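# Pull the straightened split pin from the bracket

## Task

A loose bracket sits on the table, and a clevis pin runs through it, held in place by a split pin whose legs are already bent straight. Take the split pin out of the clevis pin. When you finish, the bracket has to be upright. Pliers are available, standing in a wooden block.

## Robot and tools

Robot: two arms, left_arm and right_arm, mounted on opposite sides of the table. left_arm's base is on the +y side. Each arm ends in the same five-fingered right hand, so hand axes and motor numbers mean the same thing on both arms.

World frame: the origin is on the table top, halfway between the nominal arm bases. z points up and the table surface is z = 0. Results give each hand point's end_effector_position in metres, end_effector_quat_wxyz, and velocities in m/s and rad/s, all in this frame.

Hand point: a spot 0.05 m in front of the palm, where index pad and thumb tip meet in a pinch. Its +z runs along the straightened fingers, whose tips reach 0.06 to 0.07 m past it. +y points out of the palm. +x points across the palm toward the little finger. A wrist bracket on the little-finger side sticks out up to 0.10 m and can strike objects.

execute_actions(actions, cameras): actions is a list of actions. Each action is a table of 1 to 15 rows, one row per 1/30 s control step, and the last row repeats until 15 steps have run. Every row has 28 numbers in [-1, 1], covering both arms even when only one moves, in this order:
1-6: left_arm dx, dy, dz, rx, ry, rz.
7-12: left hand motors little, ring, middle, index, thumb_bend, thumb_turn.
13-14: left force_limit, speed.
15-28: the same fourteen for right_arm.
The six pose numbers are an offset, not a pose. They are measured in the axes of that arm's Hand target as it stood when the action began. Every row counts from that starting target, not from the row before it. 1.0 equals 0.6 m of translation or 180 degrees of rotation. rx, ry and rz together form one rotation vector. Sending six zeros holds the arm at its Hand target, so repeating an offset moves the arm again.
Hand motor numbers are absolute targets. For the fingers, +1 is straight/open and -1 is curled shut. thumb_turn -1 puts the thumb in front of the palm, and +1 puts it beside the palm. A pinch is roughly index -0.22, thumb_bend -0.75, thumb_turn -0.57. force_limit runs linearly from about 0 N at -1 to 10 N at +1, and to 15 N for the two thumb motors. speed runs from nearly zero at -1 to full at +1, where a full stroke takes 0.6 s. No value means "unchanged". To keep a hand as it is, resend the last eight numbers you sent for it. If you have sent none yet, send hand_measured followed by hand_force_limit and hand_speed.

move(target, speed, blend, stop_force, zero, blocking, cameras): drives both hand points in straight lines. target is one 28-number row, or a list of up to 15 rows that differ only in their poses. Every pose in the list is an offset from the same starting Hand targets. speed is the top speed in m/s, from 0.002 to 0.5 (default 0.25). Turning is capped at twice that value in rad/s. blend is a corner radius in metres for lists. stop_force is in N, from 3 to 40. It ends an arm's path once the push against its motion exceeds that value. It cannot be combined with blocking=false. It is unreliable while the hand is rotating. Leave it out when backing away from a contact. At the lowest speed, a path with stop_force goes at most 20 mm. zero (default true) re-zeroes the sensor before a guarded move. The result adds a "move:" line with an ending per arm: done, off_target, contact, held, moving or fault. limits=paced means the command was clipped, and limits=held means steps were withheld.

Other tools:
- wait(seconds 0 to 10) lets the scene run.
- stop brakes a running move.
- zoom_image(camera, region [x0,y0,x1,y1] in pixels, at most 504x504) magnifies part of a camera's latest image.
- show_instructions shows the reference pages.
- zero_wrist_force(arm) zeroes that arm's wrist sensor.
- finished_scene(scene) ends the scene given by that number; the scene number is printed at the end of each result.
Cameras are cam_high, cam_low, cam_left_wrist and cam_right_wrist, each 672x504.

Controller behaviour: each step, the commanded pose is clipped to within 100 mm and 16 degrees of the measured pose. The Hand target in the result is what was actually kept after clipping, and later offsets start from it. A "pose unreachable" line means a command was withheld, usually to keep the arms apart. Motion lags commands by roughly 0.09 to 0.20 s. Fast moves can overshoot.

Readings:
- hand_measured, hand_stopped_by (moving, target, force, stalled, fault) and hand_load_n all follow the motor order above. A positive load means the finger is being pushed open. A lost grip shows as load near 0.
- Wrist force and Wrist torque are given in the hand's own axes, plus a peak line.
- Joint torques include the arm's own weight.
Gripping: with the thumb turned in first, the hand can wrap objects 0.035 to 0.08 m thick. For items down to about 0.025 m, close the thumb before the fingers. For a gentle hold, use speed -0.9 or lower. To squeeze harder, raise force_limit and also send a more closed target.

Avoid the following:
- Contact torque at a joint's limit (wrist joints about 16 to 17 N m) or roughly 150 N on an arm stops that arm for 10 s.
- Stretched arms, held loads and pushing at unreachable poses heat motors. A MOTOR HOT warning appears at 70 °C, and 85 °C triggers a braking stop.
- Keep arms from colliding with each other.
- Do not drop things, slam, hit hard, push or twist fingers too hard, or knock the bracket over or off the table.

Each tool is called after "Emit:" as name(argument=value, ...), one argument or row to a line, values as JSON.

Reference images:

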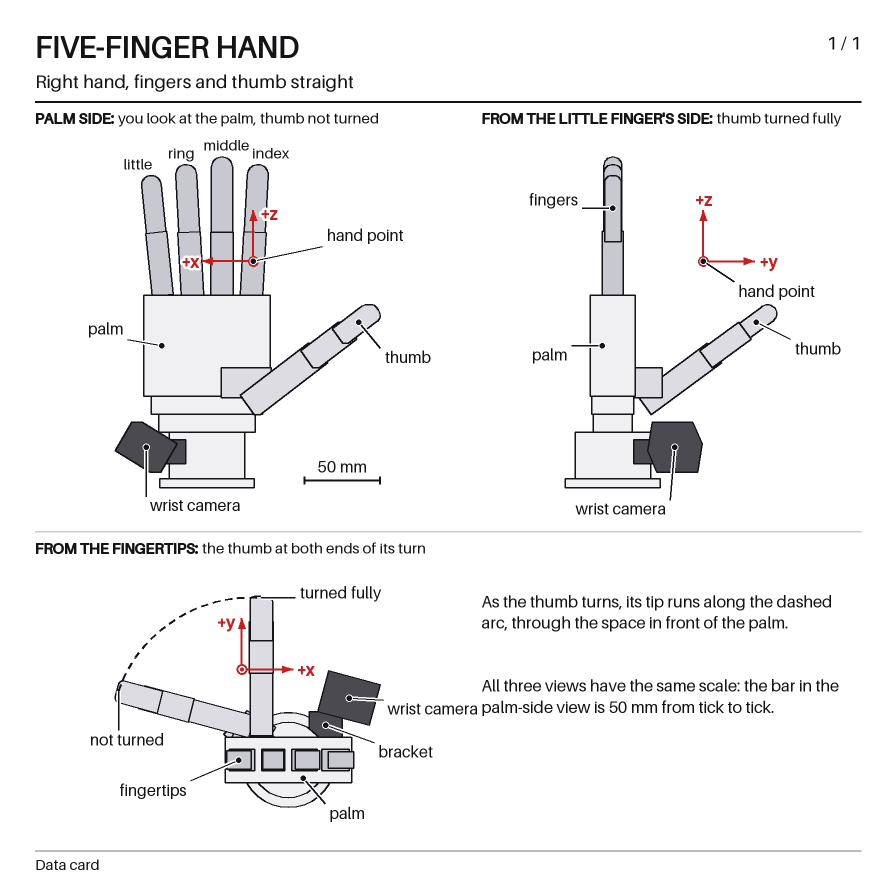

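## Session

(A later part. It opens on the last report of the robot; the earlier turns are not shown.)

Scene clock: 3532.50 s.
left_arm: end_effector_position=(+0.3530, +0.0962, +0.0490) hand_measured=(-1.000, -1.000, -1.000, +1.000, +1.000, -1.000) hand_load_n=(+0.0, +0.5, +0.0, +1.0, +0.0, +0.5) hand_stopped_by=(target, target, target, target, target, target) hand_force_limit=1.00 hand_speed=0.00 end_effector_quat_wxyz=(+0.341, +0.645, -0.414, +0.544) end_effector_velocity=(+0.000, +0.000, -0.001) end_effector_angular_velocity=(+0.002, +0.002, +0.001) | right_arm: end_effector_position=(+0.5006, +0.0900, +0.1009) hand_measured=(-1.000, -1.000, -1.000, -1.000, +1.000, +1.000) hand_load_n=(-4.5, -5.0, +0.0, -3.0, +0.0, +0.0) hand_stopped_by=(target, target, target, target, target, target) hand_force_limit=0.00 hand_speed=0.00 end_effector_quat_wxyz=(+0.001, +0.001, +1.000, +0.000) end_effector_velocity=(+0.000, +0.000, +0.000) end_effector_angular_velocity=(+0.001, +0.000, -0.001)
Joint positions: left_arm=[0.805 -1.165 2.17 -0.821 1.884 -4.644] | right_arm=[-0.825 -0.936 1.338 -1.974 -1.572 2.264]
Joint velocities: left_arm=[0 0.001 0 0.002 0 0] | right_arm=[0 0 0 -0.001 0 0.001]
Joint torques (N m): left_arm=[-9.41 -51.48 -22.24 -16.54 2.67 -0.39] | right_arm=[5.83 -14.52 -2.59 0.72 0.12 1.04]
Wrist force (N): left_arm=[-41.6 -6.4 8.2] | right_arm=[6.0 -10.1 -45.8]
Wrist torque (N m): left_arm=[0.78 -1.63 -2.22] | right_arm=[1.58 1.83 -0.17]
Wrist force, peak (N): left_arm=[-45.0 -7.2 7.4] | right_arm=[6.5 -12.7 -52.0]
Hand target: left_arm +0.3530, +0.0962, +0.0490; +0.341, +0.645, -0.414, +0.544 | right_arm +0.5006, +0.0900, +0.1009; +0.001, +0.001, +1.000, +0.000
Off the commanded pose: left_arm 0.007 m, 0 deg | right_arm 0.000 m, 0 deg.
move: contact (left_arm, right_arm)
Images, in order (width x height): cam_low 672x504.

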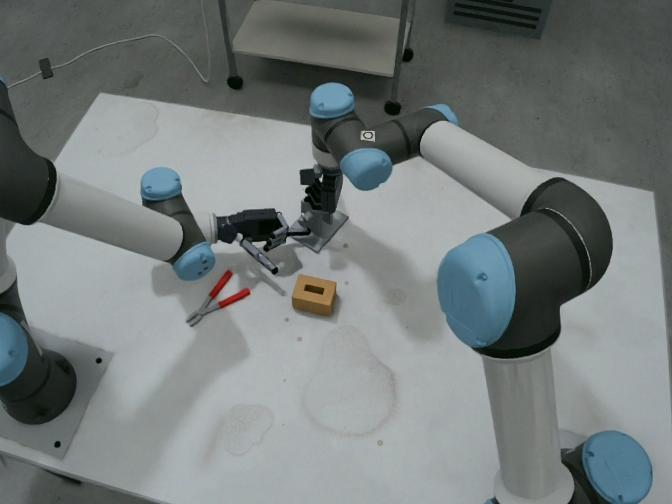

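Emit:
move(
  target=[0.0164,0,-0.0029,0,0,0,-1,-1,-1,1,1,-1,1,0,0,0,0,0,0,0,-1,-1,-1,-1,1,1,0,0],
  speed=0.006,
  stop_force=12,
  cameras=["cam_low","cam_high"],
)

Emit:
zoom_image(
  camera="cam_low",
  region=[285, 195, 325, 245],
)

Emit:
zoom_image(
  camera="cam_high",
  region=[350, 200, 490, 360],
)

Scene clock: 3540.23 s.
left_arm: end_effector_position=(+0.3529, +0.0962, +0.0504) hand_measured=(-1.000, -1.000, -1.000, +1.000, +1.000, -1.000) hand_load_n=(+0.0, +0.0, +0.0, +1.0, +0.0, +0.0) hand_stopped_by=(target, target, target, target, target, target) hand_force_limit=1.00 hand_speed=0.00 end_effector_quat_wxyz=(+0.341, +0.645, -0.414, +0.544) end_effector_velocity=(+0.000, +0.000, +0.000) end_effector_angular_velocity=(+0.000, +0.000, -0.001) | right_arm: end_effector_position=(+0.5006, +0.0900, +0.1009) hand_measured=(-1.000, -1.000, -1.000, -1.000, +1.000, +1.000) hand_load_n=(-5.5, -6.5, +0.0, -2.5, +0.0, +0.0) hand_stopped_by=(target, target, target, target, target, target) hand_force_limit=0.00 hand_speed=0.00 end_effector_quat_wxyz=(+0.001, +0.001, +1.000, +0.000) end_effector_velocity=(+0.000, +0.001, +0.000) end_effector_angular_velocity=(+0.001, -0.001, +0.000)
Joint positions: left_arm=[0.805 -1.168 2.17 -0.817 1.884 -4.644] | right_arm=[-0.825 -0.936 1.338 -1.974 -1.572 2.264]
Joint velocities: left_arm=[0 0 0 -0.001 0.001 0] | right_arm=[0.001 0 0 -0.002 0 0.001]
Joint torques (N m): left_arm=[-7.39 -56.24 -26.28 -18.9 3.54 -0.77] | right_arm=[5.7 -11.13 3.47 0.73 -1.92 1.08]
Wrist force (N): left_arm=[-47.6 -8.2 6.5] | right_arm=[7.5 -12.9 -53.6]
Wrist torque (N m): left_arm=[0.98 -2.03 -2.56] | right_arm=[1.84 2.33 -0.30]
Wrist force, peak (N): left_arm=[-50.0 -8.9 6.9] | right_arm=[8.0 -14.1 -57.0]
Hand target: left_arm +0.3529, +0.0962, +0.0504; +0.341, +0.645, -0.414, +0.544 | right_arm +0.5006, +0.0900, +0.1009; +0.001, +0.001, +1.000, +0.000
Off the commanded pose: left_arm 0.009 m, 0 deg | right_arm 0.000 m, 0 deg.
move: contact (left_arm, right_arm)
Images, in order (width x height): cam_high 672x504, cam_low 672x504.

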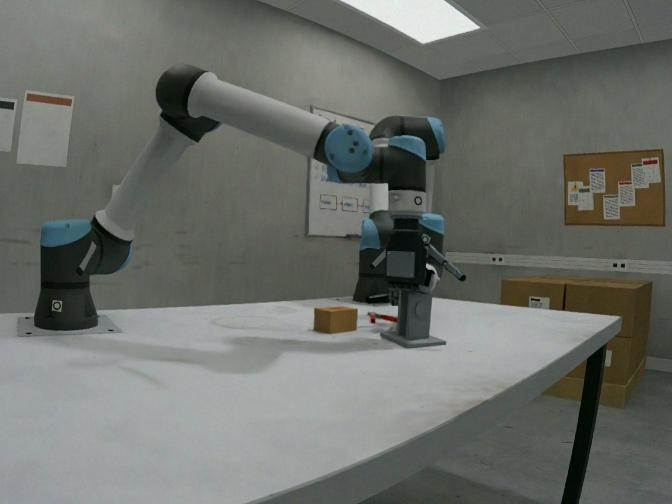

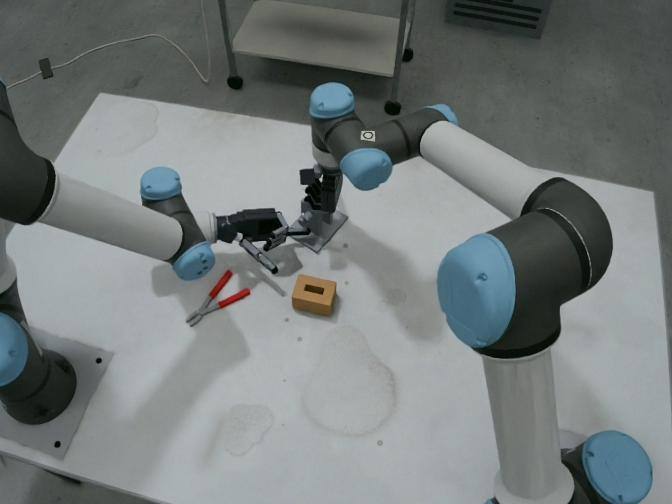

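Scaled by 10.080 from the camera's 672x504 image, which has a finer 960x720 frame.

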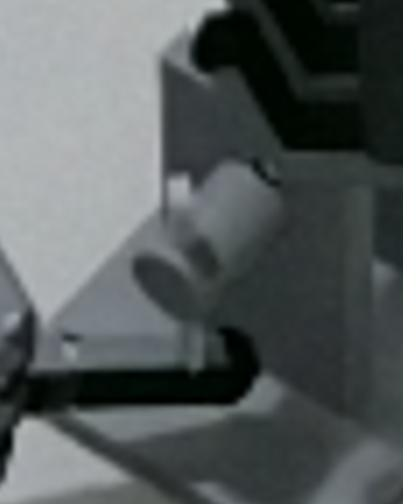

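Scaled by 3.150 from the camera's 672x504 image, which has a finer 960x720 frame.

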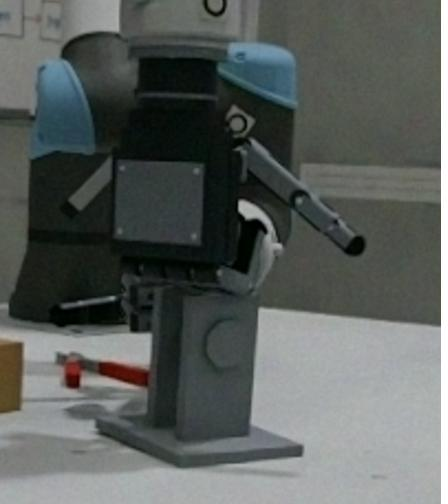

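Emit:
move(
  target=[
    [-0.0164,0,0.0029,0,0,0,-1,-1,-1,1,1,-1,1,0,0,0,0,0,0,0,-1,-1,-1,-1,1,1,0,0],
    [-0.0266,0,-0.0546,0,0,0,-1,-1,-1,1,1,-1,1,0,0,0,-0.005,0,0,0,-1,-1,-1,-1,1,1,0,0],
  ],
  speed=0.02,
  cameras=["cam_low"],
)

Scene clock: 3589.23 s.
left_arm: end_effector_position=(+0.3382, +0.1279, +0.0404) hand_measured=(-1.000, -1.000, -1.000, +1.000, +1.000, -1.000) hand_load_n=(+0.0, +0.0, +0.0, +0.0, +0.0, +0.5) hand_stopped_by=(target, target, target, target, target, target) hand_force_limit=1.00 hand_speed=0.00 end_effector_quat_wxyz=(+0.341, +0.645, -0.414, +0.544) end_effector_velocity=(+0.000, +0.001, +0.000) end_effector_angular_velocity=(-0.001, -0.001, +0.000) | right_arm: end_effector_position=(+0.5006, +0.0900, +0.1039) hand_measured=(-1.000, -1.000, -1.000, -1.000, +1.000, +1.000) hand_load_n=(+0.0, +0.0, +0.0, +0.0, +0.0, +0.0) hand_stopped_by=(target, target, target, target, target, target) hand_force_limit=0.00 hand_speed=0.00 end_effector_quat_wxyz=(+0.001, +0.001, +1.000, +0.000) end_effector_velocity=(-0.001, +0.001, +0.000) end_effector_angular_velocity=(+0.000, +0.001, +0.001)
Joint positions: left_arm=[0.839 -1.185 2.25 -0.878 1.917 -4.638] | right_arm=[-0.825 -0.938 1.334 -1.968 -1.572 2.264]
Joint velocities: left_arm=[0.001 -0.001 0.003 -0.003 0.001 0] | right_arm=[0.001 0 0 0.001 0.001 0]
Joint torques (N m): left_arm=[11.04 -40.32 -0.13 -4.07 1.31 2.63] | right_arm=[8.59 -57.1 -30.07 -0.02 -1.46 1.74]
Wrist force (N): left_arm=[-3.4 3.1 -0.6] | right_arm=[1.1 1.0 1.2]
Wrist torque (N m): left_arm=[0.56 0.50 -0.09] | right_arm=[0.09 -0.20 0.09]
Wrist force, peak (N): left_arm=[-47.8 -8.3 6.4] | right_arm=[7.3 -13.1 -53.7]
Hand target: left_arm +0.3382, +0.1280, +0.0404; +0.341, +0.645, -0.414, +0.544 | right_arm +0.5006, +0.0900, +0.1039; +0.001, +0.001, +1.000, +0.000
Off the commanded pose: left_arm 0.000 m, 0 deg | right_arm 0.000 m, 0 deg.
move: done
Images, in order (width x height): cam_low 672x504.

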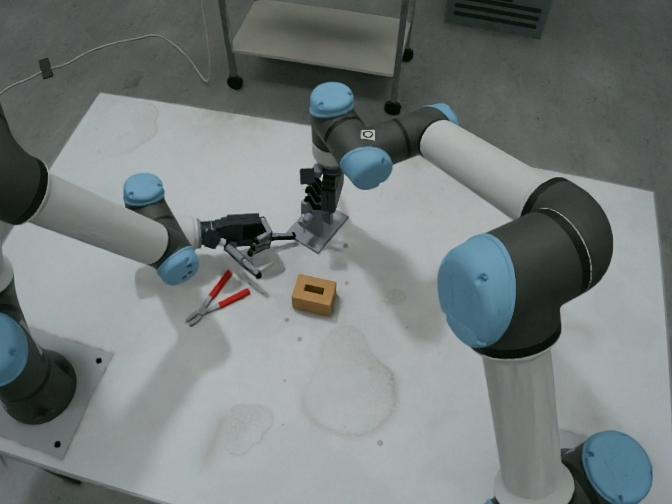

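Emit:
move(
  target=[
    [-0.0058,0,-0.0328,0,0,0,-1,-1,-1,1,1,-1,1,0,0,0,0,0,0,0,-1,-1,-1,-1,1,1,0,0],
    [0.0563,-0.0903,-0.0548,-0.1915,0,0.0338,-1,-1,-1,1,1,-1,1,0,0,0,0,0,0,0,-1,-1,-1,-1,1,1,0,0],
  ],
  speed=0.1,
  cameras=["cam_low"],
)

Emit:
zoom_image(
  camera="cam_low",
  region=[190, 150, 360, 300],
)

Scene clock: 3600.90 s.
left_arm: end_effector_position=(+0.3757, +0.1749, +0.0798) hand_measured=(-1.000, -1.000, -1.000, +1.000, +1.000, -1.000) hand_load_n=(+0.0, +0.0, +0.0, +0.0, +0.0, +0.0) hand_stopped_by=(target, target, target, target, target, target) hand_force_limit=1.00 hand_speed=0.00 end_effector_quat_wxyz=(+0.488, +0.493, -0.590, +0.414) end_effector_velocity=(+0.000, +0.000, -0.001) end_effector_angular_velocity=(+0.001, +0.000, -0.001) | right_arm: end_effector_position=(+0.5006, +0.0900, +0.1039) hand_measured=(-1.000, -1.000, -1.000, -1.000, +1.000, +1.000) hand_load_n=(+0.0, +0.0, +0.0, +0.0, +0.0, +0.0) hand_stopped_by=(target, target, target, target, target, target) hand_force_limit=0.00 hand_speed=0.00 end_effector_quat_wxyz=(+0.001, +0.001, +1.000, +0.000) end_effector_velocity=(+0.000, +0.000, -0.001) end_effector_angular_velocity=(-0.001, +0.001, +0.001)
Joint positions: left_arm=[1.156 -0.897 1.605 -0.137 2.8 -4.16] | right_arm=[-0.825 -0.938 1.334 -1.968 -1.572 2.264]
Joint velocities: left_arm=[0 0.003 -0.002 0.002 0.001 0.002] | right_arm=[0 0 0 0.001 0 -0.001]
Joint torques (N m): left_arm=[11.8 -36.96 -22.66 3.65 2.19 2.5] | right_arm=[10.54 -55.3 -19.56 -0.09 1.07 2.39]
Wrist force (N): left_arm=[-3.0 3.3 -0.5] | right_arm=[1.1 1.1 1.4]
Wrist torque (N m): left_arm=[0.60 0.42 -0.03] | right_arm=[0.10 -0.22 0.10]
Wrist force, peak (N): left_arm=[-3.6 3.5 -0.5] | right_arm=[1.1 1.1 1.7]
Hand target: left_arm +0.3757, +0.1749, +0.0798; -0.488, -0.493, +0.590, -0.414 | right_arm +0.5006, +0.0900, +0.1039; +0.001, +0.001, +1.000, +0.000
Off the commanded pose: left_arm 0.000 m, 0 deg | right_arm 0.000 m, 0 deg.
move: done
Images, in order (width x height): cam_low 672x504.

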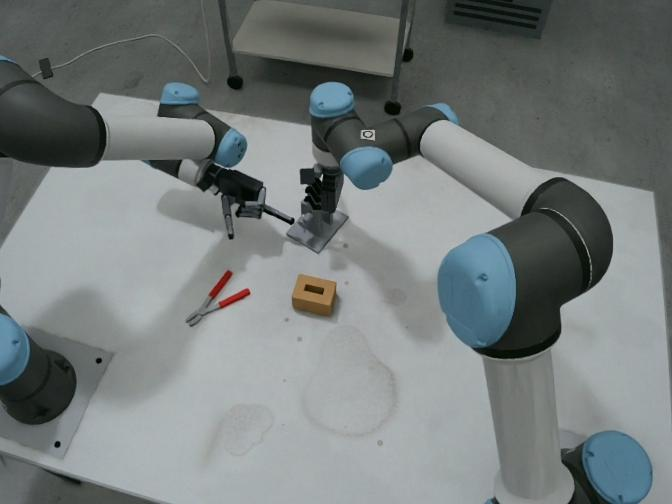

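Scaled by 2.965 from the camera's 672x504 image, which has a finer 960x720 frame.

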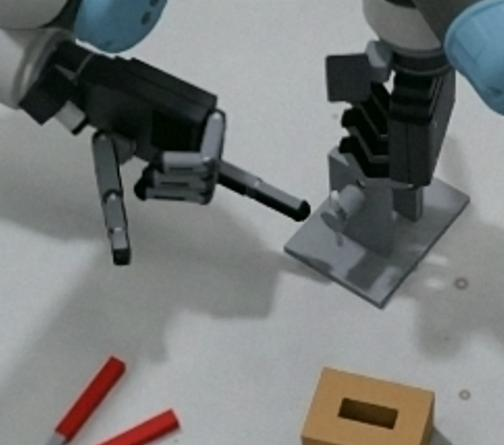

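Emit:
move(
  target=[-0.0735,0,0.013,0,0,0,-1,-1,-1,1,1,-1,1,0,0,0,0,0,0,0,-1,-1,-1,-1,1,1,0,0],
  speed=0.05,
  stop_force=5,
  cameras=["cam_low"],
)

Emit:
zoom_image(
  camera="cam_low",
  region=[270, 190, 340, 245],
)

Scene clock: 3608.60 s.
left_arm: end_effector_position=(+0.3761, +0.1752, +0.0350) hand_measured=(-1.000, -1.000, -1.000, +1.000, +1.000, -1.000) hand_load_n=(+0.0, +0.0, +0.0, +0.0, +0.0, +0.0) hand_stopped_by=(target, target, target, target, target, target) hand_force_limit=1.00 hand_speed=0.00 end_effector_quat_wxyz=(+0.488, +0.493, -0.590, +0.414) end_effector_velocity=(+0.000, +0.000, +0.000) end_effector_angular_velocity=(+0.001, +0.001, +0.000) | right_arm: end_effector_position=(+0.5006, +0.0900, +0.1039) hand_measured=(-1.000, -1.000, -1.000, -1.000, +1.000, +1.000) hand_load_n=(+0.0, +0.0, +0.0, +0.0, +0.0, +0.0) hand_stopped_by=(target, target, target, target, target, target) hand_force_limit=0.00 hand_speed=0.00 end_effector_quat_wxyz=(+0.001, +0.001, +1.000, +0.000) end_effector_velocity=(+0.000, +0.000, +0.000) end_effector_angular_velocity=(+0.001, -0.001, +0.000)
Joint positions: left_arm=[1.157 -0.824 1.618 -0.221 2.801 -4.158] | right_arm=[-0.825 -0.938 1.334 -1.968 -1.572 2.264]
Joint velocities: left_arm=[0 0 0 0.001 -0.001 0] | right_arm=[0 0 0 -0.001 0 0.001]
Joint torques (N m): left_arm=[12.27 -39.21 -6.35 -1.82 2.47 -2.68] | right_arm=[10.78 -53.83 -15.32 -0.17 1.77 2.46]
Wrist force (N): left_arm=[-3.4 3.0 -0.7] | right_arm=[1.2 1.1 1.5]
Wrist torque (N m): left_arm=[0.56 0.49 -0.10] | right_arm=[0.09 -0.22 0.10]
Wrist force, peak (N): left_arm=[-3.5 3.4 -0.6] | right_arm=[1.2 1.2 1.5]
Hand target: left_arm +0.3761, +0.1752, +0.0350; -0.488, -0.493, +0.590, -0.414 | right_arm +0.5006, +0.0900, +0.1039; +0.001, +0.001, +1.000, +0.000
Off the commanded pose: left_arm 0.000 m, 0 deg | right_arm 0.000 m, 0 deg.
move: done
Images, in order (width x height): cam_low 672x504.

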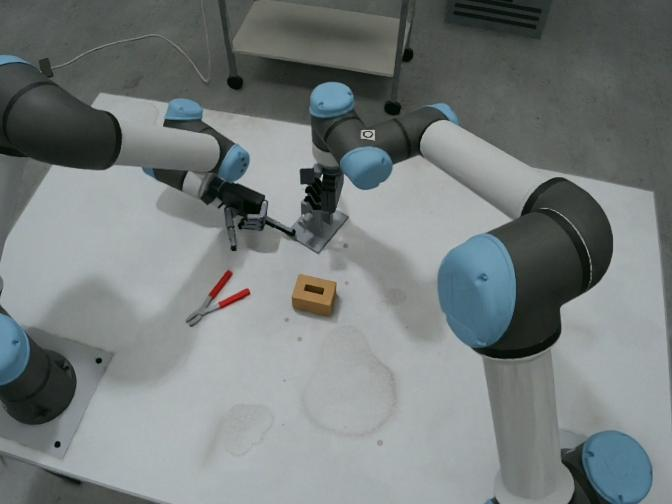

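Scaled by 7.200 from the camera's 672x504 image, which has a finer 960x720 frame.

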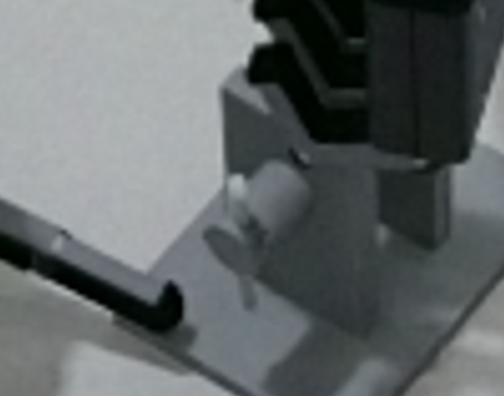

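Emit:
move(
  target=[
    [0,-0.0125,0,0,0,0,-1,-1,-1,1,1,-1,1,0,0,0,0,0,0,0,-1,-1,-1,-1,1,1,0,0],
    [0.0116,-0.0125,0.0657,0,0,0,-1,-1,-1,1,1,-1,1,0,0,0,0,0,0,0,-1,-1,-1,-1,1,1,0,0],
  ],
  speed=0.025,
  stop_force=4,
  cameras=["cam_low"],
)

Emit:
zoom_image(
  camera="cam_low",
  region=[270, 190, 340, 245],
)

Scene clock: 3618.30 s.
left_arm: end_effector_position=(+0.3765, +0.1344, +0.0348) hand_measured=(-1.000, -1.000, -1.000, +1.000, +1.000, -1.000) hand_load_n=(+0.0, +0.0, +0.0, +0.0, +0.0, +0.0) hand_stopped_by=(target, target, target, target, target, target) hand_force_limit=1.00 hand_speed=0.00 end_effector_quat_wxyz=(+0.488, +0.493, -0.590, +0.414) end_effector_velocity=(+0.000, +0.000, -0.001) end_effector_angular_velocity=(+0.001, +0.001, +0.000) | right_arm: end_effector_position=(+0.5006, +0.0900, +0.1039) hand_measured=(-1.000, -1.000, -1.000, -1.000, +1.000, +1.000) hand_load_n=(+0.0, +0.0, +0.0, +0.0, +0.0, +0.0) hand_stopped_by=(target, target, target, target, target, target) hand_force_limit=0.00 hand_speed=0.00 end_effector_quat_wxyz=(+0.001, +0.001, +1.000, +0.000) end_effector_velocity=(+0.000, +0.000, +0.000) end_effector_angular_velocity=(+0.000, -0.001, +0.002)
Joint positions: left_arm=[1.087 -0.827 1.607 -0.298 2.741 -4.255] | right_arm=[-0.825 -0.938 1.334 -1.968 -1.572 2.264]
Joint velocities: left_arm=[0 0.001 0 0 0 0] | right_arm=[0.001 0 0 0 0 -0.001]
Joint torques (N m): left_arm=[-8.49 -54.98 -6.68 -1.68 -0.8 -2.69] | right_arm=[10.6 -52.42 -15.92 -0.24 1.64 2.41]
Wrist force (N): left_arm=[-3.4 3.1 -0.9] | right_arm=[1.1 0.9 1.5]
Wrist torque (N m): left_arm=[0.60 0.53 -0.11] | right_arm=[0.07 -0.21 0.10]
Wrist force, peak (N): left_arm=[-3.7 3.4 -0.7] | right_arm=[1.3 1.2 1.4]
Hand target: left_arm +0.3765, +0.1344, +0.0348; -0.488, -0.493, +0.590, -0.414 | right_arm +0.5006, +0.0900, +0.1039; +0.001, +0.001, +1.000, +0.000
Off the commanded pose: left_arm 0.000 m, 0 deg | right_arm 0.000 m, 0 deg.
move: done
Images, in order (width x height): cam_low 672x504.

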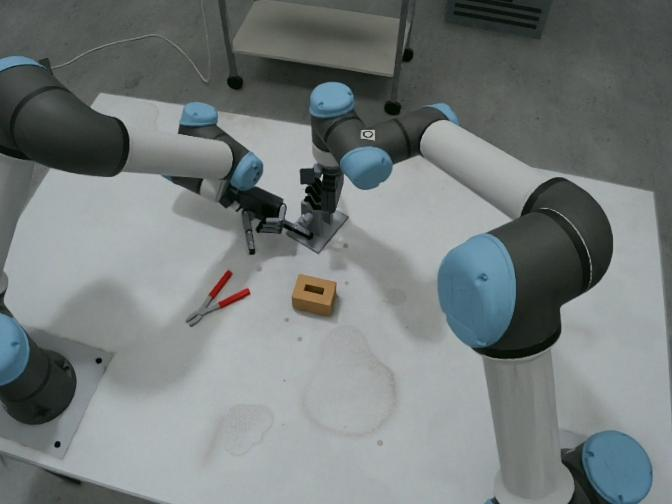

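Scaled by 7.200 from the camera's 672x504 image, which has a finer 960x720 frame.

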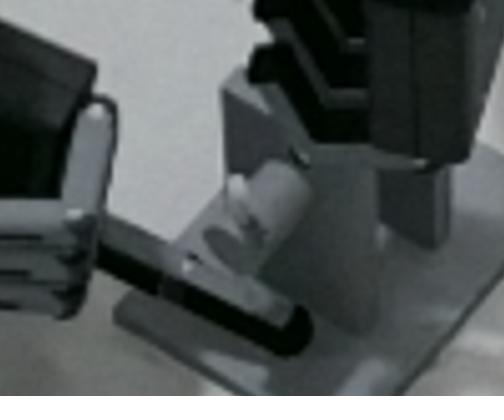

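Emit:
move(
  target=[
    [0.0023,0.0025,0.0131,0,0,0,-1,-1,-1,1,1,-1,1,0,0,0,0,0,0,0,-1,-1,-1,-1,1,1,0,0],
    [0.0154,0.0025,0.0108,0,0,0,-1,-1,-1,1,1,-1,1,0,0,0,0,0,0,0,-1,-1,-1,-1,1,1,0,0],
  ],
  speed=0.01,
  stop_force=4,
  cameras=["cam_low"],
)

Emit:
zoom_image(
  camera="cam_low",
  region=[270, 190, 340, 245],
)

Scene clock: 3626.67 s.
left_arm: end_effector_position=(+0.3736, +0.1268, +0.0396) hand_measured=(-1.000, -1.000, -1.000, +1.000, +1.000, -1.000) hand_load_n=(+0.0, +0.0, +0.0, +0.0, +0.0, +0.5) hand_stopped_by=(target, target, target, target, target, target) hand_force_limit=1.00 hand_speed=0.00 end_effector_quat_wxyz=(+0.488, +0.493, -0.590, +0.414) end_effector_velocity=(+0.000, +0.000, -0.001) end_effector_angular_velocity=(+0.001, +0.002, +0.000) | right_arm: end_effector_position=(+0.5006, +0.0900, +0.1039) hand_measured=(-1.000, -1.000, -1.000, -1.000, +1.000, +1.000) hand_load_n=(+0.0, +0.0, +0.0, +0.0, +0.0, +0.0) hand_stopped_by=(target, target, target, target, target, target) hand_force_limit=0.00 hand_speed=0.00 end_effector_quat_wxyz=(+0.001, +0.001, +1.000, +0.000) end_effector_velocity=(+0.000, +0.000, +0.000) end_effector_angular_velocity=(+0.001, +0.000, +0.000)
Joint positions: left_arm=[1.072 -0.84 1.613 -0.308 2.727 -4.273] | right_arm=[-0.825 -0.938 1.334 -1.968 -1.572 2.264]
Joint velocities: left_arm=[0 0.002 0 0 0 0] | right_arm=[0 0 0 0 0.001 0]
Joint torques (N m): left_arm=[-4.93 -41.41 -7.43 -1.98 2.88 -1.25] | right_arm=[10.76 -50.96 -17.05 -0.37 1.61 2.5]
Wrist force (N): left_arm=[-7.2 2.9 -0.6] | right_arm=[1.1 1.0 1.4]
Wrist torque (N m): left_arm=[0.57 0.34 -0.30] | right_arm=[0.08 -0.21 0.10]
Wrist force, peak (N): left_arm=[-10.8 3.3 0.2] | right_arm=[1.4 1.1 1.5]
Hand target: left_arm +0.3736, +0.1268, +0.0396; -0.488, -0.493, +0.590, -0.414 | right_arm +0.5006, +0.0900, +0.1039; +0.001, +0.001, +1.000, +0.000
Off the commanded pose: left_arm 0.003 m, 0 deg | right_arm 0.000 m, 0 deg.
move: contact (left_arm); path passed 1 of 2 targets
Images, in order (width x height): cam_low 672x504.

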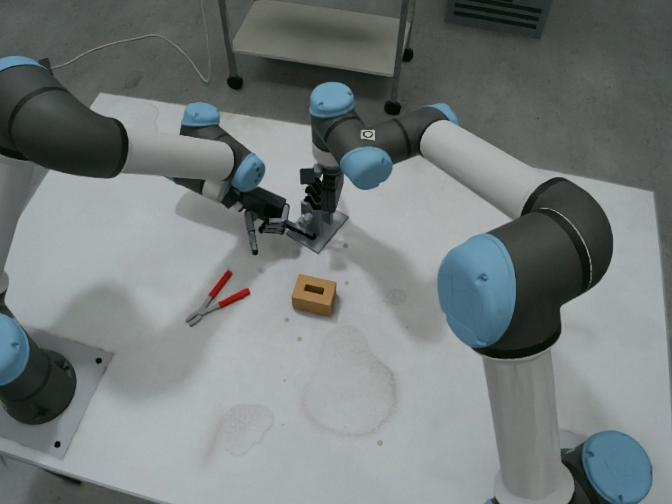

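Scaled by 7.200 from the camera's 672x504 image, which has a finer 960x720 frame.

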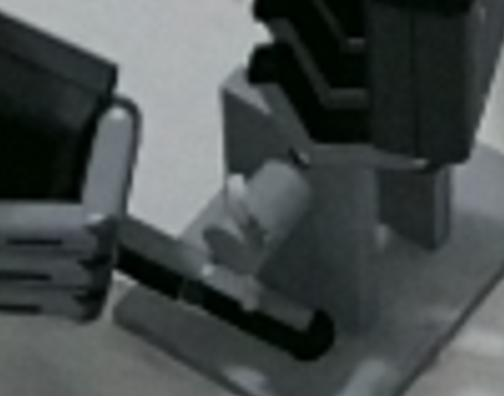

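Emit:
move(
  target=[0,0,0,0,0,0,-1,-1,-1,1,1,-1,1,0,0,0,0.03,0,0,0,-1,-1,-1,-1,1,1,0,0],
  speed=0.005,
  stop_force=30,
  cameras=[],
)

Emit:
move(
  target=[0.0328,0,-0.0058,0,0,0,-1,-1,-1,1,1,-1,1,0,0,0,0,0,0,0,-1,-1,-1,-1,1,1,0,0],
  speed=0.006,
  stop_force=36,
  cameras=["cam_low"],
)

Emit:
zoom_image(
  camera="cam_low",
  region=[270, 190, 340, 245],
)

Scene clock: 3634.17 s.
left_arm: end_effector_position=(+0.3736, +0.1268, +0.0396) hand_measured=(-1.000, -1.000, -1.000, +1.000, +1.000, -1.000) hand_load_n=(+0.0, +0.0, +0.0, +0.0, +0.0, +0.0) hand_stopped_by=(target, target, target, target, target, target) hand_force_limit=1.00 hand_speed=0.00 end_effector_quat_wxyz=(+0.488, +0.493, -0.590, +0.414) end_effector_velocity=(+0.000, +0.000, +0.000) end_effector_angular_velocity=(-0.001, -0.001, -0.001) | right_arm: end_effector_position=(+0.5007, +0.0901, +0.1010) hand_measured=(-1.000, -1.000, -1.000, -1.000, +1.000, +1.000) hand_load_n=(-4.0, -0.5, -0.5, -3.5, +0.0, +0.0) hand_stopped_by=(target, target, target, target, target, target) hand_force_limit=0.00 hand_speed=0.00 end_effector_quat_wxyz=(+0.001, +0.001, +1.000, +0.000) end_effector_velocity=(+0.000, +0.000, +0.000) end_effector_angular_velocity=(+0.000, +0.000, +0.000)
Joint positions: left_arm=[1.072 -0.84 1.613 -0.308 2.727 -4.273] | right_arm=[-0.825 -0.936 1.338 -1.974 -1.572 2.264]
Joint velocities: left_arm=[0 0 0 -0.001 0 0] | right_arm=[0.001 0 0 0 0 0.001]
Joint torques (N m): left_arm=[5.95 -41.83 -11.25 -1.6 2.62 2.84] | right_arm=[9.48 -32.82 -15.77 1.23 1.48 2.09]
Wrist force (N): left_arm=[-7.3 2.8 -0.4] | right_arm=[3.8 -6.3 -30.0]
Wrist torque (N m): left_arm=[0.56 0.35 -0.31] | right_arm=[1.06 0.77 0.03]
Wrist force, peak (N): left_arm=[-7.6 3.0 -0.7] | right_arm=[4.2 -7.3 -34.2]
Hand target: left_arm +0.3736, +0.1268, +0.0396; -0.488, -0.493, +0.590, -0.414 | right_arm +0.5007, +0.0901, +0.1010; +0.001, +0.001, +1.000, +0.000
Off the commanded pose: left_arm 0.000 m, 0 deg | right_arm 0.015 m, 0 deg.
move: contact (right_arm)
No camera images: "cameras" was empty.

Scene clock: 3636.30 s.
left_arm: end_effector_position=(+0.3736, +0.1268, +0.0456) hand_measured=(-1.000, -1.000, -1.000, +1.000, +1.000, -1.000) hand_load_n=(+0.0, +0.0, +0.0, +0.5, +0.0, +0.0) hand_stopped_by=(target, target, target, target, target, target) hand_force_limit=1.00 hand_speed=0.00 end_effector_quat_wxyz=(+0.488, +0.493, -0.590, +0.414) end_effector_velocity=(+0.000, +0.000, +0.000) end_effector_angular_velocity=(+0.000, +0.000, +0.001) | right_arm: end_effector_position=(+0.5007, +0.0901, +0.1011) hand_measured=(-1.000, -1.000, -1.000, -1.000, +1.000, +1.000) hand_load_n=(-6.5, -2.5, -0.5, -4.0, -0.5, +0.0) hand_stopped_by=(target, target, target, target, target, target) hand_force_limit=0.00 hand_speed=0.00 end_effector_quat_wxyz=(+0.001, +0.001, +1.000, +0.000) end_effector_velocity=(-0.001, +0.001, +0.001) end_effector_angular_velocity=(+0.001, -0.001, +0.002)
Joint positions: left_arm=[1.072 -0.849 1.612 -0.296 2.727 -4.273] | right_arm=[-0.825 -0.936 1.338 -1.974 -1.572 2.264]
Joint velocities: left_arm=[0 0 0 -0.001 0 0] | right_arm=[0.001 -0.001 0 -0.001 0 -0.001]
Joint torques (N m): left_arm=[-8.49 -65.76 -18.57 -1.75 5.39 -2.41] | right_arm=[9.12 -10.74 -5.6 0.57 1.43 2.09]
Wrist force (N): left_arm=[-41.9 -4.3 -3.2] | right_arm=[7.5 -11.1 -47.3]
Wrist torque (N m): left_arm=[0.96 -1.42 -2.23] | right_arm=[1.58 1.77 -0.38]
Wrist force, peak (N): left_arm=[-44.9 -5.2 -2.8] | right_arm=[7.9 -12.2 -50.6]
Hand target: left_arm +0.3736, +0.1268, +0.0456; -0.488, -0.493, +0.590, -0.414 | right_arm +0.5007, +0.0901, +0.1011; +0.001, +0.001, +1.000, +0.000
Off the commanded pose: left_arm 0.014 m, 0 deg | right_arm 0.000 m, 0 deg.
move: contact (left_arm, right_arm)
Images, in order (width x height): cam_low 672x504.

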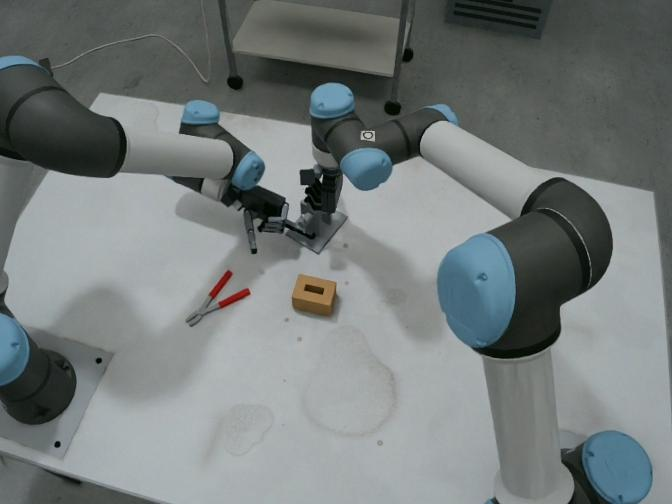

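Scaled by 7.200 from the camera's 672x504 image, which has a finer 960x720 frame.

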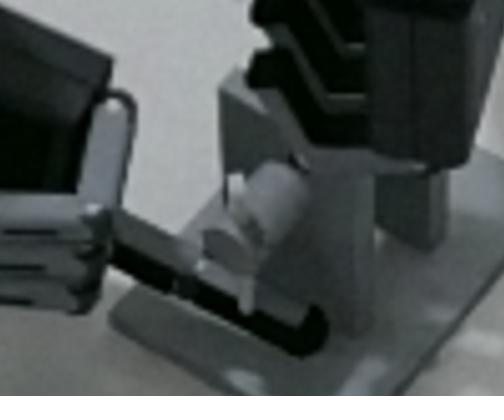

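Emit:
move(
  target=[0.0328,0,-0.0058,0,0,0,-1,-1,-1,1,1,-1,1,0,0,0,0,0,0,0,-1,-1,-1,-1,1,1,0,0],
  speed=0.006,
  stop_force=18,
  cameras=["cam_low"],
)

Emit:
zoom_image(
  camera="cam_low",
  region=[270, 190, 340, 245],
)

Scene clock: 3642.70 s.
left_arm: end_effector_position=(+0.3735, +0.1268, +0.0468) hand_measured=(-1.000, -1.000, -1.000, +1.000, +1.000, -1.000) hand_load_n=(+0.0, +0.0, +0.0, +1.0, +0.0, +0.5) hand_stopped_by=(target, target, target, target, target, target) hand_force_limit=1.00 hand_speed=0.00 end_effector_quat_wxyz=(+0.488, +0.493, -0.590, +0.414) end_effector_velocity=(+0.000, +0.000, +0.000) end_effector_angular_velocity=(+0.000, -0.001, +0.000) | right_arm: end_effector_position=(+0.5007, +0.0901, +0.1011) hand_measured=(-1.000, -1.000, -1.000, -1.000, +1.000, +1.000) hand_load_n=(-8.0, -3.5, -0.5, -3.0, +0.0, +0.0) hand_stopped_by=(target, target, target, target, target, target) hand_force_limit=0.00 hand_speed=0.00 end_effector_quat_wxyz=(+0.001, +0.001, +1.000, +0.000) end_effector_velocity=(+0.000, +0.001, +0.001) end_effector_angular_velocity=(+0.002, -0.002, +0.003)
Joint positions: left_arm=[1.072 -0.851 1.612 -0.294 2.727 -4.273] | right_arm=[-0.825 -0.936 1.338 -1.974 -1.572 2.264]
Joint velocities: left_arm=[0 0.001 0 -0.001 0 0] | right_arm=[0 0 0 -0.002 0 -0.003]
Joint torques (N m): left_arm=[-1.47 -69.72 -20.79 -4.09 5.01 -2.41] | right_arm=[9.56 -9.71 2.82 0.74 1.37 2.08]
Wrist force (N): left_arm=[-49.2 -6.3 -3.3] | right_arm=[8.5 -13.8 -55.2]
Wrist torque (N m): left_arm=[1.04 -1.77 -2.64] | right_arm=[1.85 2.33 -0.47]
Wrist force, peak (N): left_arm=[-51.2 -6.2 -3.1] | right_arm=[9.2 -14.9 -58.5]
Hand target: left_arm +0.3735, +0.1268, +0.0468; -0.488, -0.493, +0.590, -0.414 | right_arm +0.5007, +0.0901, +0.1011; +0.001, +0.001, +1.000, +0.000
Off the commanded pose: left_arm 0.019 m, 0 deg | right_arm 0.000 m, 0 deg.
move: contact (left_arm, right_arm)
Images, in order (width x height): cam_low 672x504.

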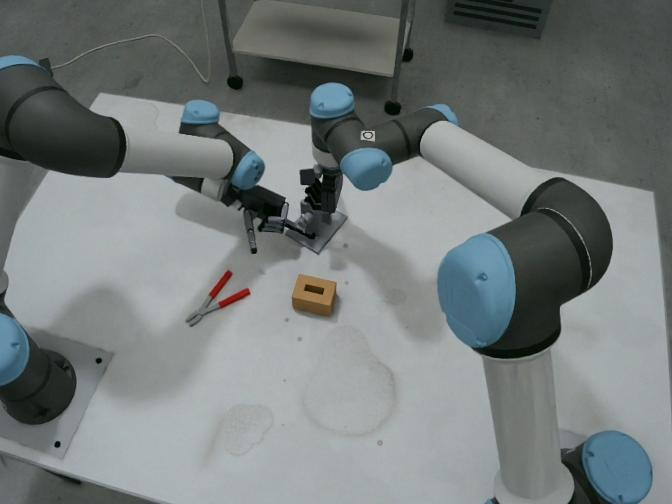

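Scaled by 7.200 from the camera's 672x504 image, which has a finer 960x720 frame.

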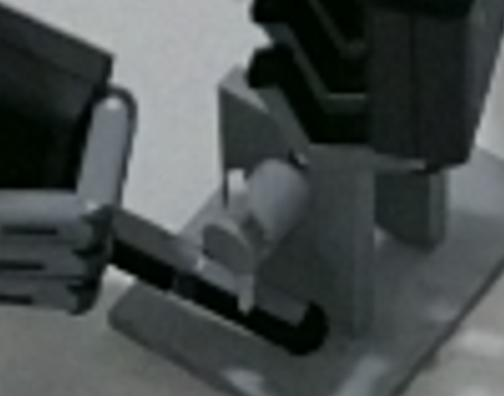

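Emit:
move(
  target=[0.0328,0,-0.0058,0,0,0,-1,-1,-1,1,1,-1,1,0,0,0,0,0,0,0,-1,-1,-1,-1,1,1,0,0],
  speed=0.006,
  stop_force=34,
  cameras=["cam_low"],
)

Emit:
zoom_image(
  camera="cam_low",
  region=[270, 190, 340, 245],
)

Scene clock: 3647.90 s.
left_arm: end_effector_position=(+0.3735, +0.1268, +0.0468) hand_measured=(-1.000, -1.000, -1.000, +1.000, +1.000, -1.000) hand_load_n=(+0.0, +0.0, +0.0, +1.0, +0.0, +0.0) hand_stopped_by=(target, target, target, target, target, target) hand_force_limit=1.00 hand_speed=0.00 end_effector_quat_wxyz=(+0.488, +0.493, -0.590, +0.414) end_effector_velocity=(+0.001, -0.001, +0.001) end_effector_angular_velocity=(-0.003, -0.005, +0.000) | right_arm: end_effector_position=(+0.5007, +0.0901, +0.1011) hand_measured=(-1.000, -1.000, -1.000, -1.000, +1.000, +1.000) hand_load_n=(-8.5, -3.5, -0.5, -3.0, -0.5, +0.0) hand_stopped_by=(target, target, target, target, target, target) hand_force_limit=0.00 hand_speed=0.00 end_effector_quat_wxyz=(+0.001, +0.001, +1.000, +0.000) end_effector_velocity=(+0.001, +0.000, +0.000) end_effector_angular_velocity=(+0.000, +0.000, -0.001)
Joint positions: left_arm=[1.072 -0.852 1.612 -0.294 2.727 -4.273] | right_arm=[-0.825 -0.936 1.338 -1.974 -1.572 2.264]
Joint velocities: left_arm=[0 -0.002 -0.001 -0.003 0 0] | right_arm=[-0.001 0.001 0 -0.001 0 0]
Joint torques (N m): left_arm=[-1.88 -70.02 -24.77 -4.05 5.58 -2.53] | right_arm=[9.22 -9.93 3.39 0.71 1.32 2.15]
Wrist force (N): left_arm=[-49.3 -6.0 -3.4] | right_arm=[8.9 -13.9 -55.8]
Wrist torque (N m): left_arm=[1.07 -1.82 -2.64] | right_arm=[1.87 2.34 -0.46]
Wrist force, peak (N): left_arm=[-50.6 -6.4 -3.0] | right_arm=[8.7 -14.4 -57.5]
Hand target: left_arm +0.3735, +0.1268, +0.0468; -0.488, -0.493, +0.590, -0.414 | right_arm +0.5007, +0.0901, +0.1011; +0.001, +0.001, +1.000, +0.000
Off the commanded pose: left_arm 0.020 m, 0 deg | right_arm 0.000 m, 0 deg.
move: contact (left_arm, right_arm)
Images, in order (width x height): cam_low 672x504.

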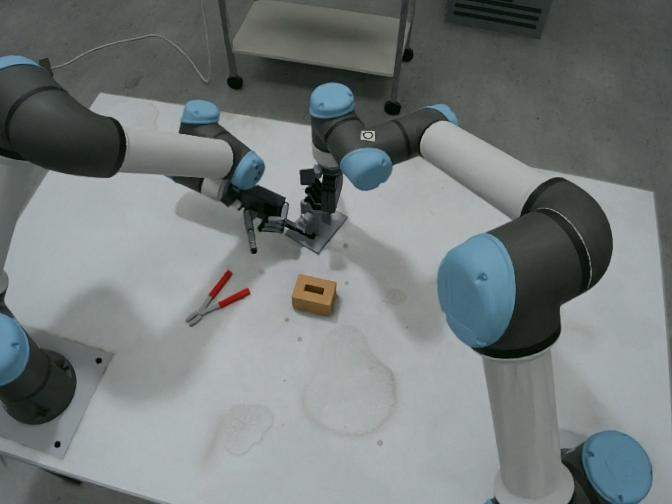

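Scaled by 7.200 from the camera's 672x504 image, which has a finer 960x720 frame.

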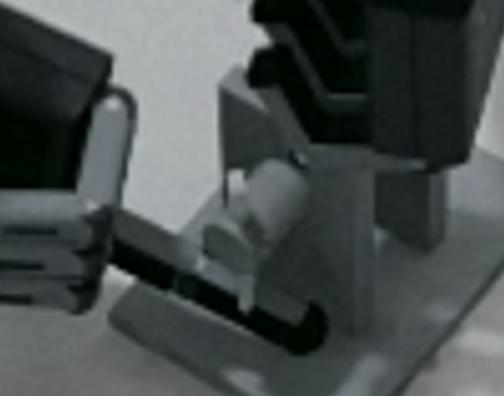

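Emit:
move(
  target=[0.0049,0,-0.0009,0,0,0,-1,-1,-1,1,1,-1,1,0,0,0,0,0,0,0,-1,-1,-1,-1,1,1,0,0],
  speed=0.006,
  cameras=["cam_low"],
)

Emit:
zoom_image(
  camera="cam_low",
  region=[270, 190, 340, 245],
)

Scene clock: 3654.93 s.
left_arm: end_effector_position=(+0.3735, +0.1269, +0.0496) hand_measured=(-1.000, -1.000, -1.000, +1.000, +1.000, -1.000) hand_load_n=(+0.0, +0.0, +0.0, +1.0, +0.0, +0.0) hand_stopped_by=(target, target, target, target, target, target) hand_force_limit=1.00 hand_speed=0.00 end_effector_quat_wxyz=(+0.488, +0.493, -0.590, +0.414) end_effector_velocity=(+0.001, +0.000, +0.002) end_effector_angular_velocity=(-0.002, -0.003, +0.000) | right_arm: end_effector_position=(+0.5007, +0.0901, +0.1012) hand_measured=(-1.002, -1.000, -1.000, -1.000, +1.000, +1.000) hand_load_n=(-12.5, -7.0, +0.0, -1.0, +0.0, +0.0) hand_stopped_by=(target, target, target, target, target, target) hand_force_limit=0.00 hand_speed=0.00 end_effector_quat_wxyz=(+0.001, +0.001, +1.000, +0.000) end_effector_velocity=(+0.000, +0.000, +0.001) end_effector_angular_velocity=(+0.001, -0.001, +0.002)
Joint positions: left_arm=[1.072 -0.856 1.611 -0.288 2.727 -4.273] | right_arm=[-0.825 -0.936 1.338 -1.974 -1.572 2.264]
Joint velocities: left_arm=[0 -0.004 -0.001 0.002 0 0] | right_arm=[0 0 0 -0.001 0 -0.002]
Joint torques (N m): left_arm=[-4.11 -97.07 -43.46 0.59 7.15 -2.92] | right_arm=[9.38 5.76 2.49 0.55 1.44 2.18]
Wrist force (N): left_arm=[-67.8 -7.4 -5.9] | right_arm=[11.4 -21.9 -76.3]
Wrist torque (N m): left_arm=[1.28 -2.68 -3.69] | right_arm=[2.51 3.83 -0.83]
Wrist force, peak (N): left_arm=[-69.6 -8.2 -6.0] | right_arm=[10.6 -22.5 -77.8]
Hand target: left_arm +0.3735, +0.1268, +0.0498; -0.488, -0.493, +0.590, -0.414 | right_arm +0.5007, +0.0901, +0.1011; +0.001, +0.001, +1.000, +0.000
Off the commanded pose: left_arm 0.000 m, 0 deg | right_arm 0.000 m, 0 deg.
move: done
Images, in order (width x height): cam_low 672x504.

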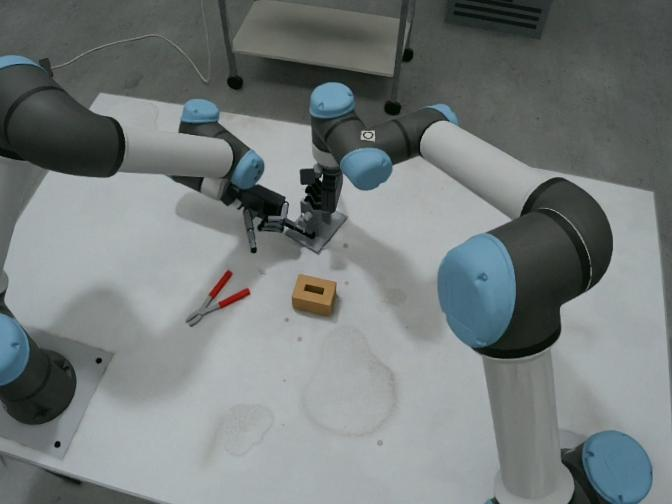

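Scaled by 7.200 from the camera's 672x504 image, which has a finer 960x720 frame.

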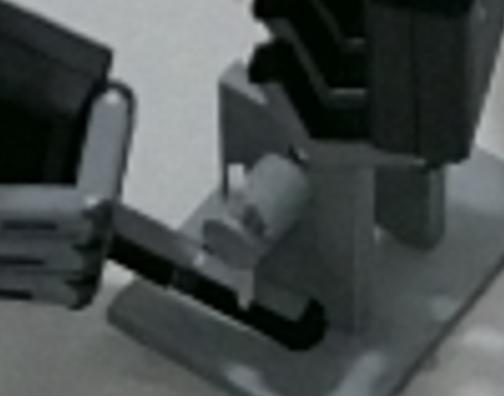

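Emit:
zoom_image(
  camera="cam_low",
  region=[290, 200, 320, 240],
)

Emit:
zoom_image(
  camera="cam_low",
  region=[296, 210, 311, 230],
)

Scaled by 12.600 from the camera's 672x504 image, which has a finer 960x720 frame.

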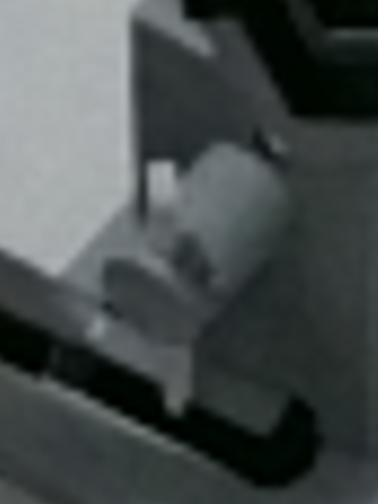

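Scaled by 25.200 from the camera's 672x504 image, which has a finer 960x720 frame.

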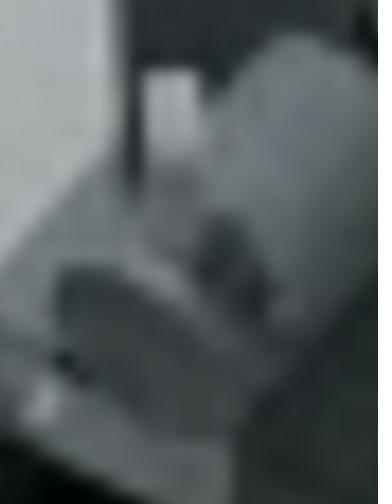

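Emit:
move(
  target=[0.0033,0,-0.0006,0,0,0,-1,-1,-1,1,1,-1,1,0,0,0,0,0,0,0,-1,-1,-1,-1,1,1,0,0],
  speed=0.006,
  cameras=["cam_low"],
)

Emit:
zoom_image(
  camera="cam_low",
  region=[290, 200, 320, 240],
)

Scene clock: 3666.63 s.
left_arm: end_effector_position=(+0.3735, +0.1268, +0.0517) hand_measured=(-1.000, -1.000, -1.000, +1.000, +1.000, -1.000) hand_load_n=(+0.0, +0.0, +0.0, +0.5, +0.0, +0.0) hand_stopped_by=(target, target, target, target, target, target) hand_force_limit=1.00 hand_speed=0.00 end_effector_quat_wxyz=(+0.488, +0.493, -0.590, +0.414) end_effector_velocity=(+0.000, +0.000, +0.002) end_effector_angular_velocity=(+0.000, +0.000, +0.000) | right_arm: end_effector_position=(+0.5007, +0.0901, +0.1011) hand_measured=(-1.002, -1.000, -1.000, -1.000, +1.000, +1.000) hand_load_n=(-15.0, -9.0, +0.0, -0.5, +0.0, +0.0) hand_stopped_by=(target, target, target, target, target, target) hand_force_limit=0.00 hand_speed=0.00 end_effector_quat_wxyz=(+0.001, +0.001, +1.000, +0.000) end_effector_velocity=(+0.000, +0.000, +0.000) end_effector_angular_velocity=(+0.000, +0.000, +0.002)
Joint positions: left_arm=[1.072 -0.859 1.61 -0.285 2.727 -4.273] | right_arm=[-0.825 -0.936 1.338 -1.974 -1.572 2.264]
Joint velocities: left_arm=[0 -0.002 0 0.003 0 0] | right_arm=[0 -0.001 0 0.001 0 -0.001]
Joint torques (N m): left_arm=[-20.83 -107.31 -52.21 -1.29 8.53 1.12] | right_arm=[9.28 17.36 4.71 0.4 1.28 2.31]
Wrist force (N): left_arm=[-80.6 -5.2 -10.3] | right_arm=[10.8 -30.1 -91.0]
Wrist torque (N m): left_arm=[1.43 -3.29 -4.37] | right_arm=[3.01 4.80 -1.31]
Wrist force, peak (N): left_arm=[-80.6 -5.0 -10.1] | right_arm=[10.8 -30.1 -91.0]
Hand target: left_arm +0.3735, +0.1268, +0.0518; -0.488, -0.493, +0.590, -0.414 | right_arm +0.5007, +0.0901, +0.1011; +0.001, +0.001, +1.000, +0.000
Off the commanded pose: left_arm 0.000 m, 0 deg | right_arm 0.000 m, 0 deg.
move: done
Images, in order (width x height): cam_low 672x504.

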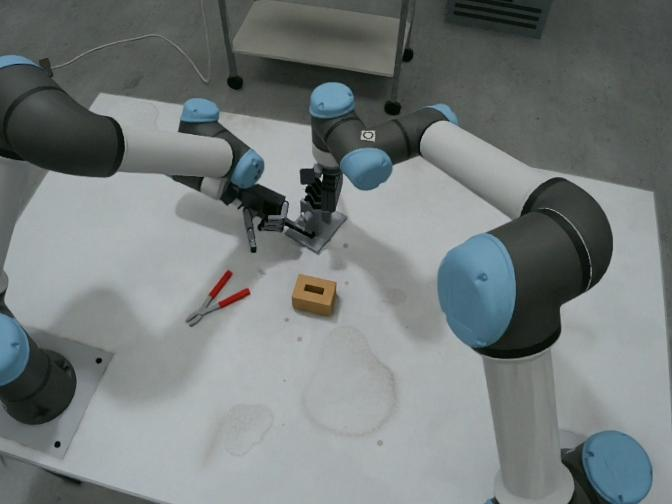

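Scaled by 12.600 from the camera's 672x504 image, which has a finer 960x720 frame.

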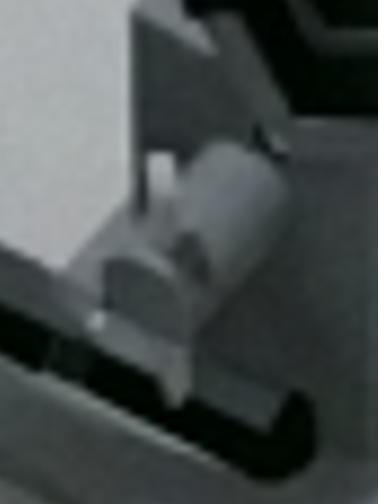

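Emit:
move(
  target=[0.0049,0,-0.0009,0,0,0,-1,-1,-1,1,1,-1,1,0,0,0,0,0,0,0,-1,-1,-1,-1,1,1,0,0],
  speed=0.006,
  cameras=["cam_low"],
)

Emit:
zoom_image(
  camera="cam_low",
  region=[290, 200, 320, 240],
)

Scene clock: 3674.07 s.
left_arm: end_effector_position=(+0.3734, +0.1268, +0.0546) hand_measured=(-1.000, -1.000, -1.000, +1.000, +1.000, -1.000) hand_load_n=(+0.0, +0.0, +0.0, +1.0, +0.0, +0.0) hand_stopped_by=(target, target, target, target, target, target) hand_force_limit=1.00 hand_speed=0.00 end_effector_quat_wxyz=(+0.488, +0.493, -0.590, +0.414) end_effector_velocity=(+0.000, +0.000, +0.001) end_effector_angular_velocity=(+0.001, +0.002, +0.000) | right_arm: end_effector_position=(+0.5007, +0.0901, +0.1012) hand_measured=(-1.002, -1.000, -1.000, -1.000, +1.000, +1.000) hand_load_n=(-18.0, -10.5, +0.0, +0.0, +0.0, +0.0) hand_stopped_by=(target, target, target, target, target, target) hand_force_limit=0.00 hand_speed=0.00 end_effector_quat_wxyz=(+0.001, +0.001, +1.000, +0.000) end_effector_velocity=(+0.000, +0.000, +0.000) end_effector_angular_velocity=(+0.000, +0.000, -0.002)
Joint positions: left_arm=[1.072 -0.864 1.61 -0.279 2.727 -4.273] | right_arm=[-0.825 -0.936 1.338 -1.974 -1.572 2.264]
Joint velocities: left_arm=[0 -0.002 -0.001 0.005 0 0] | right_arm=[0 0 0 0 0 0.001]
Joint torques (N m): left_arm=[-23.2 -118.4 -56.88 -1.38 17.43 -3.25] | right_arm=[9.31 27.1 21.47 0.09 1.42 2.38]
Wrist force (N): left_arm=[-96.1 -9.1 -14.8] | right_arm=[13.6 -38.1 -110.3]
Wrist torque (N m): left_arm=[1.81 -3.97 -5.27] | right_arm=[3.64 5.96 -1.69]
Wrist force, peak (N): left_arm=[-96.1 -9.1 -14.8] | right_arm=[13.6 -38.1 -110.3]
Hand target: left_arm +0.3734, +0.1268, +0.0548; -0.488, -0.493, +0.590, -0.414 | right_arm +0.5007, +0.0901, +0.1011; +0.001, +0.001, +1.000, +0.000
Off the commanded pose: left_arm 0.000 m, 0 deg | right_arm 0.000 m, 0 deg.
move: done
Images, in order (width x height): cam_low 672x504.

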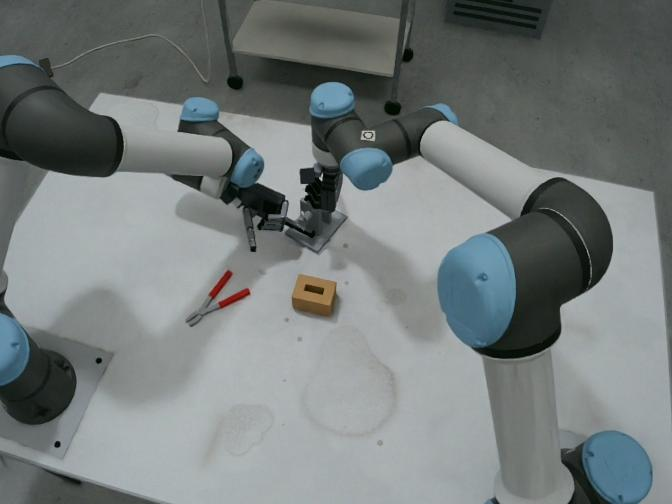

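Scaled by 12.600 from the camera's 672x504 image, which has a finer 960x720 frame.

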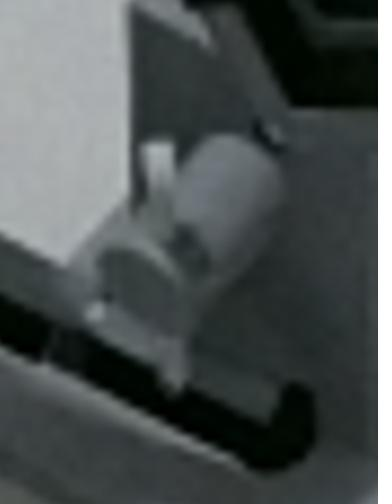

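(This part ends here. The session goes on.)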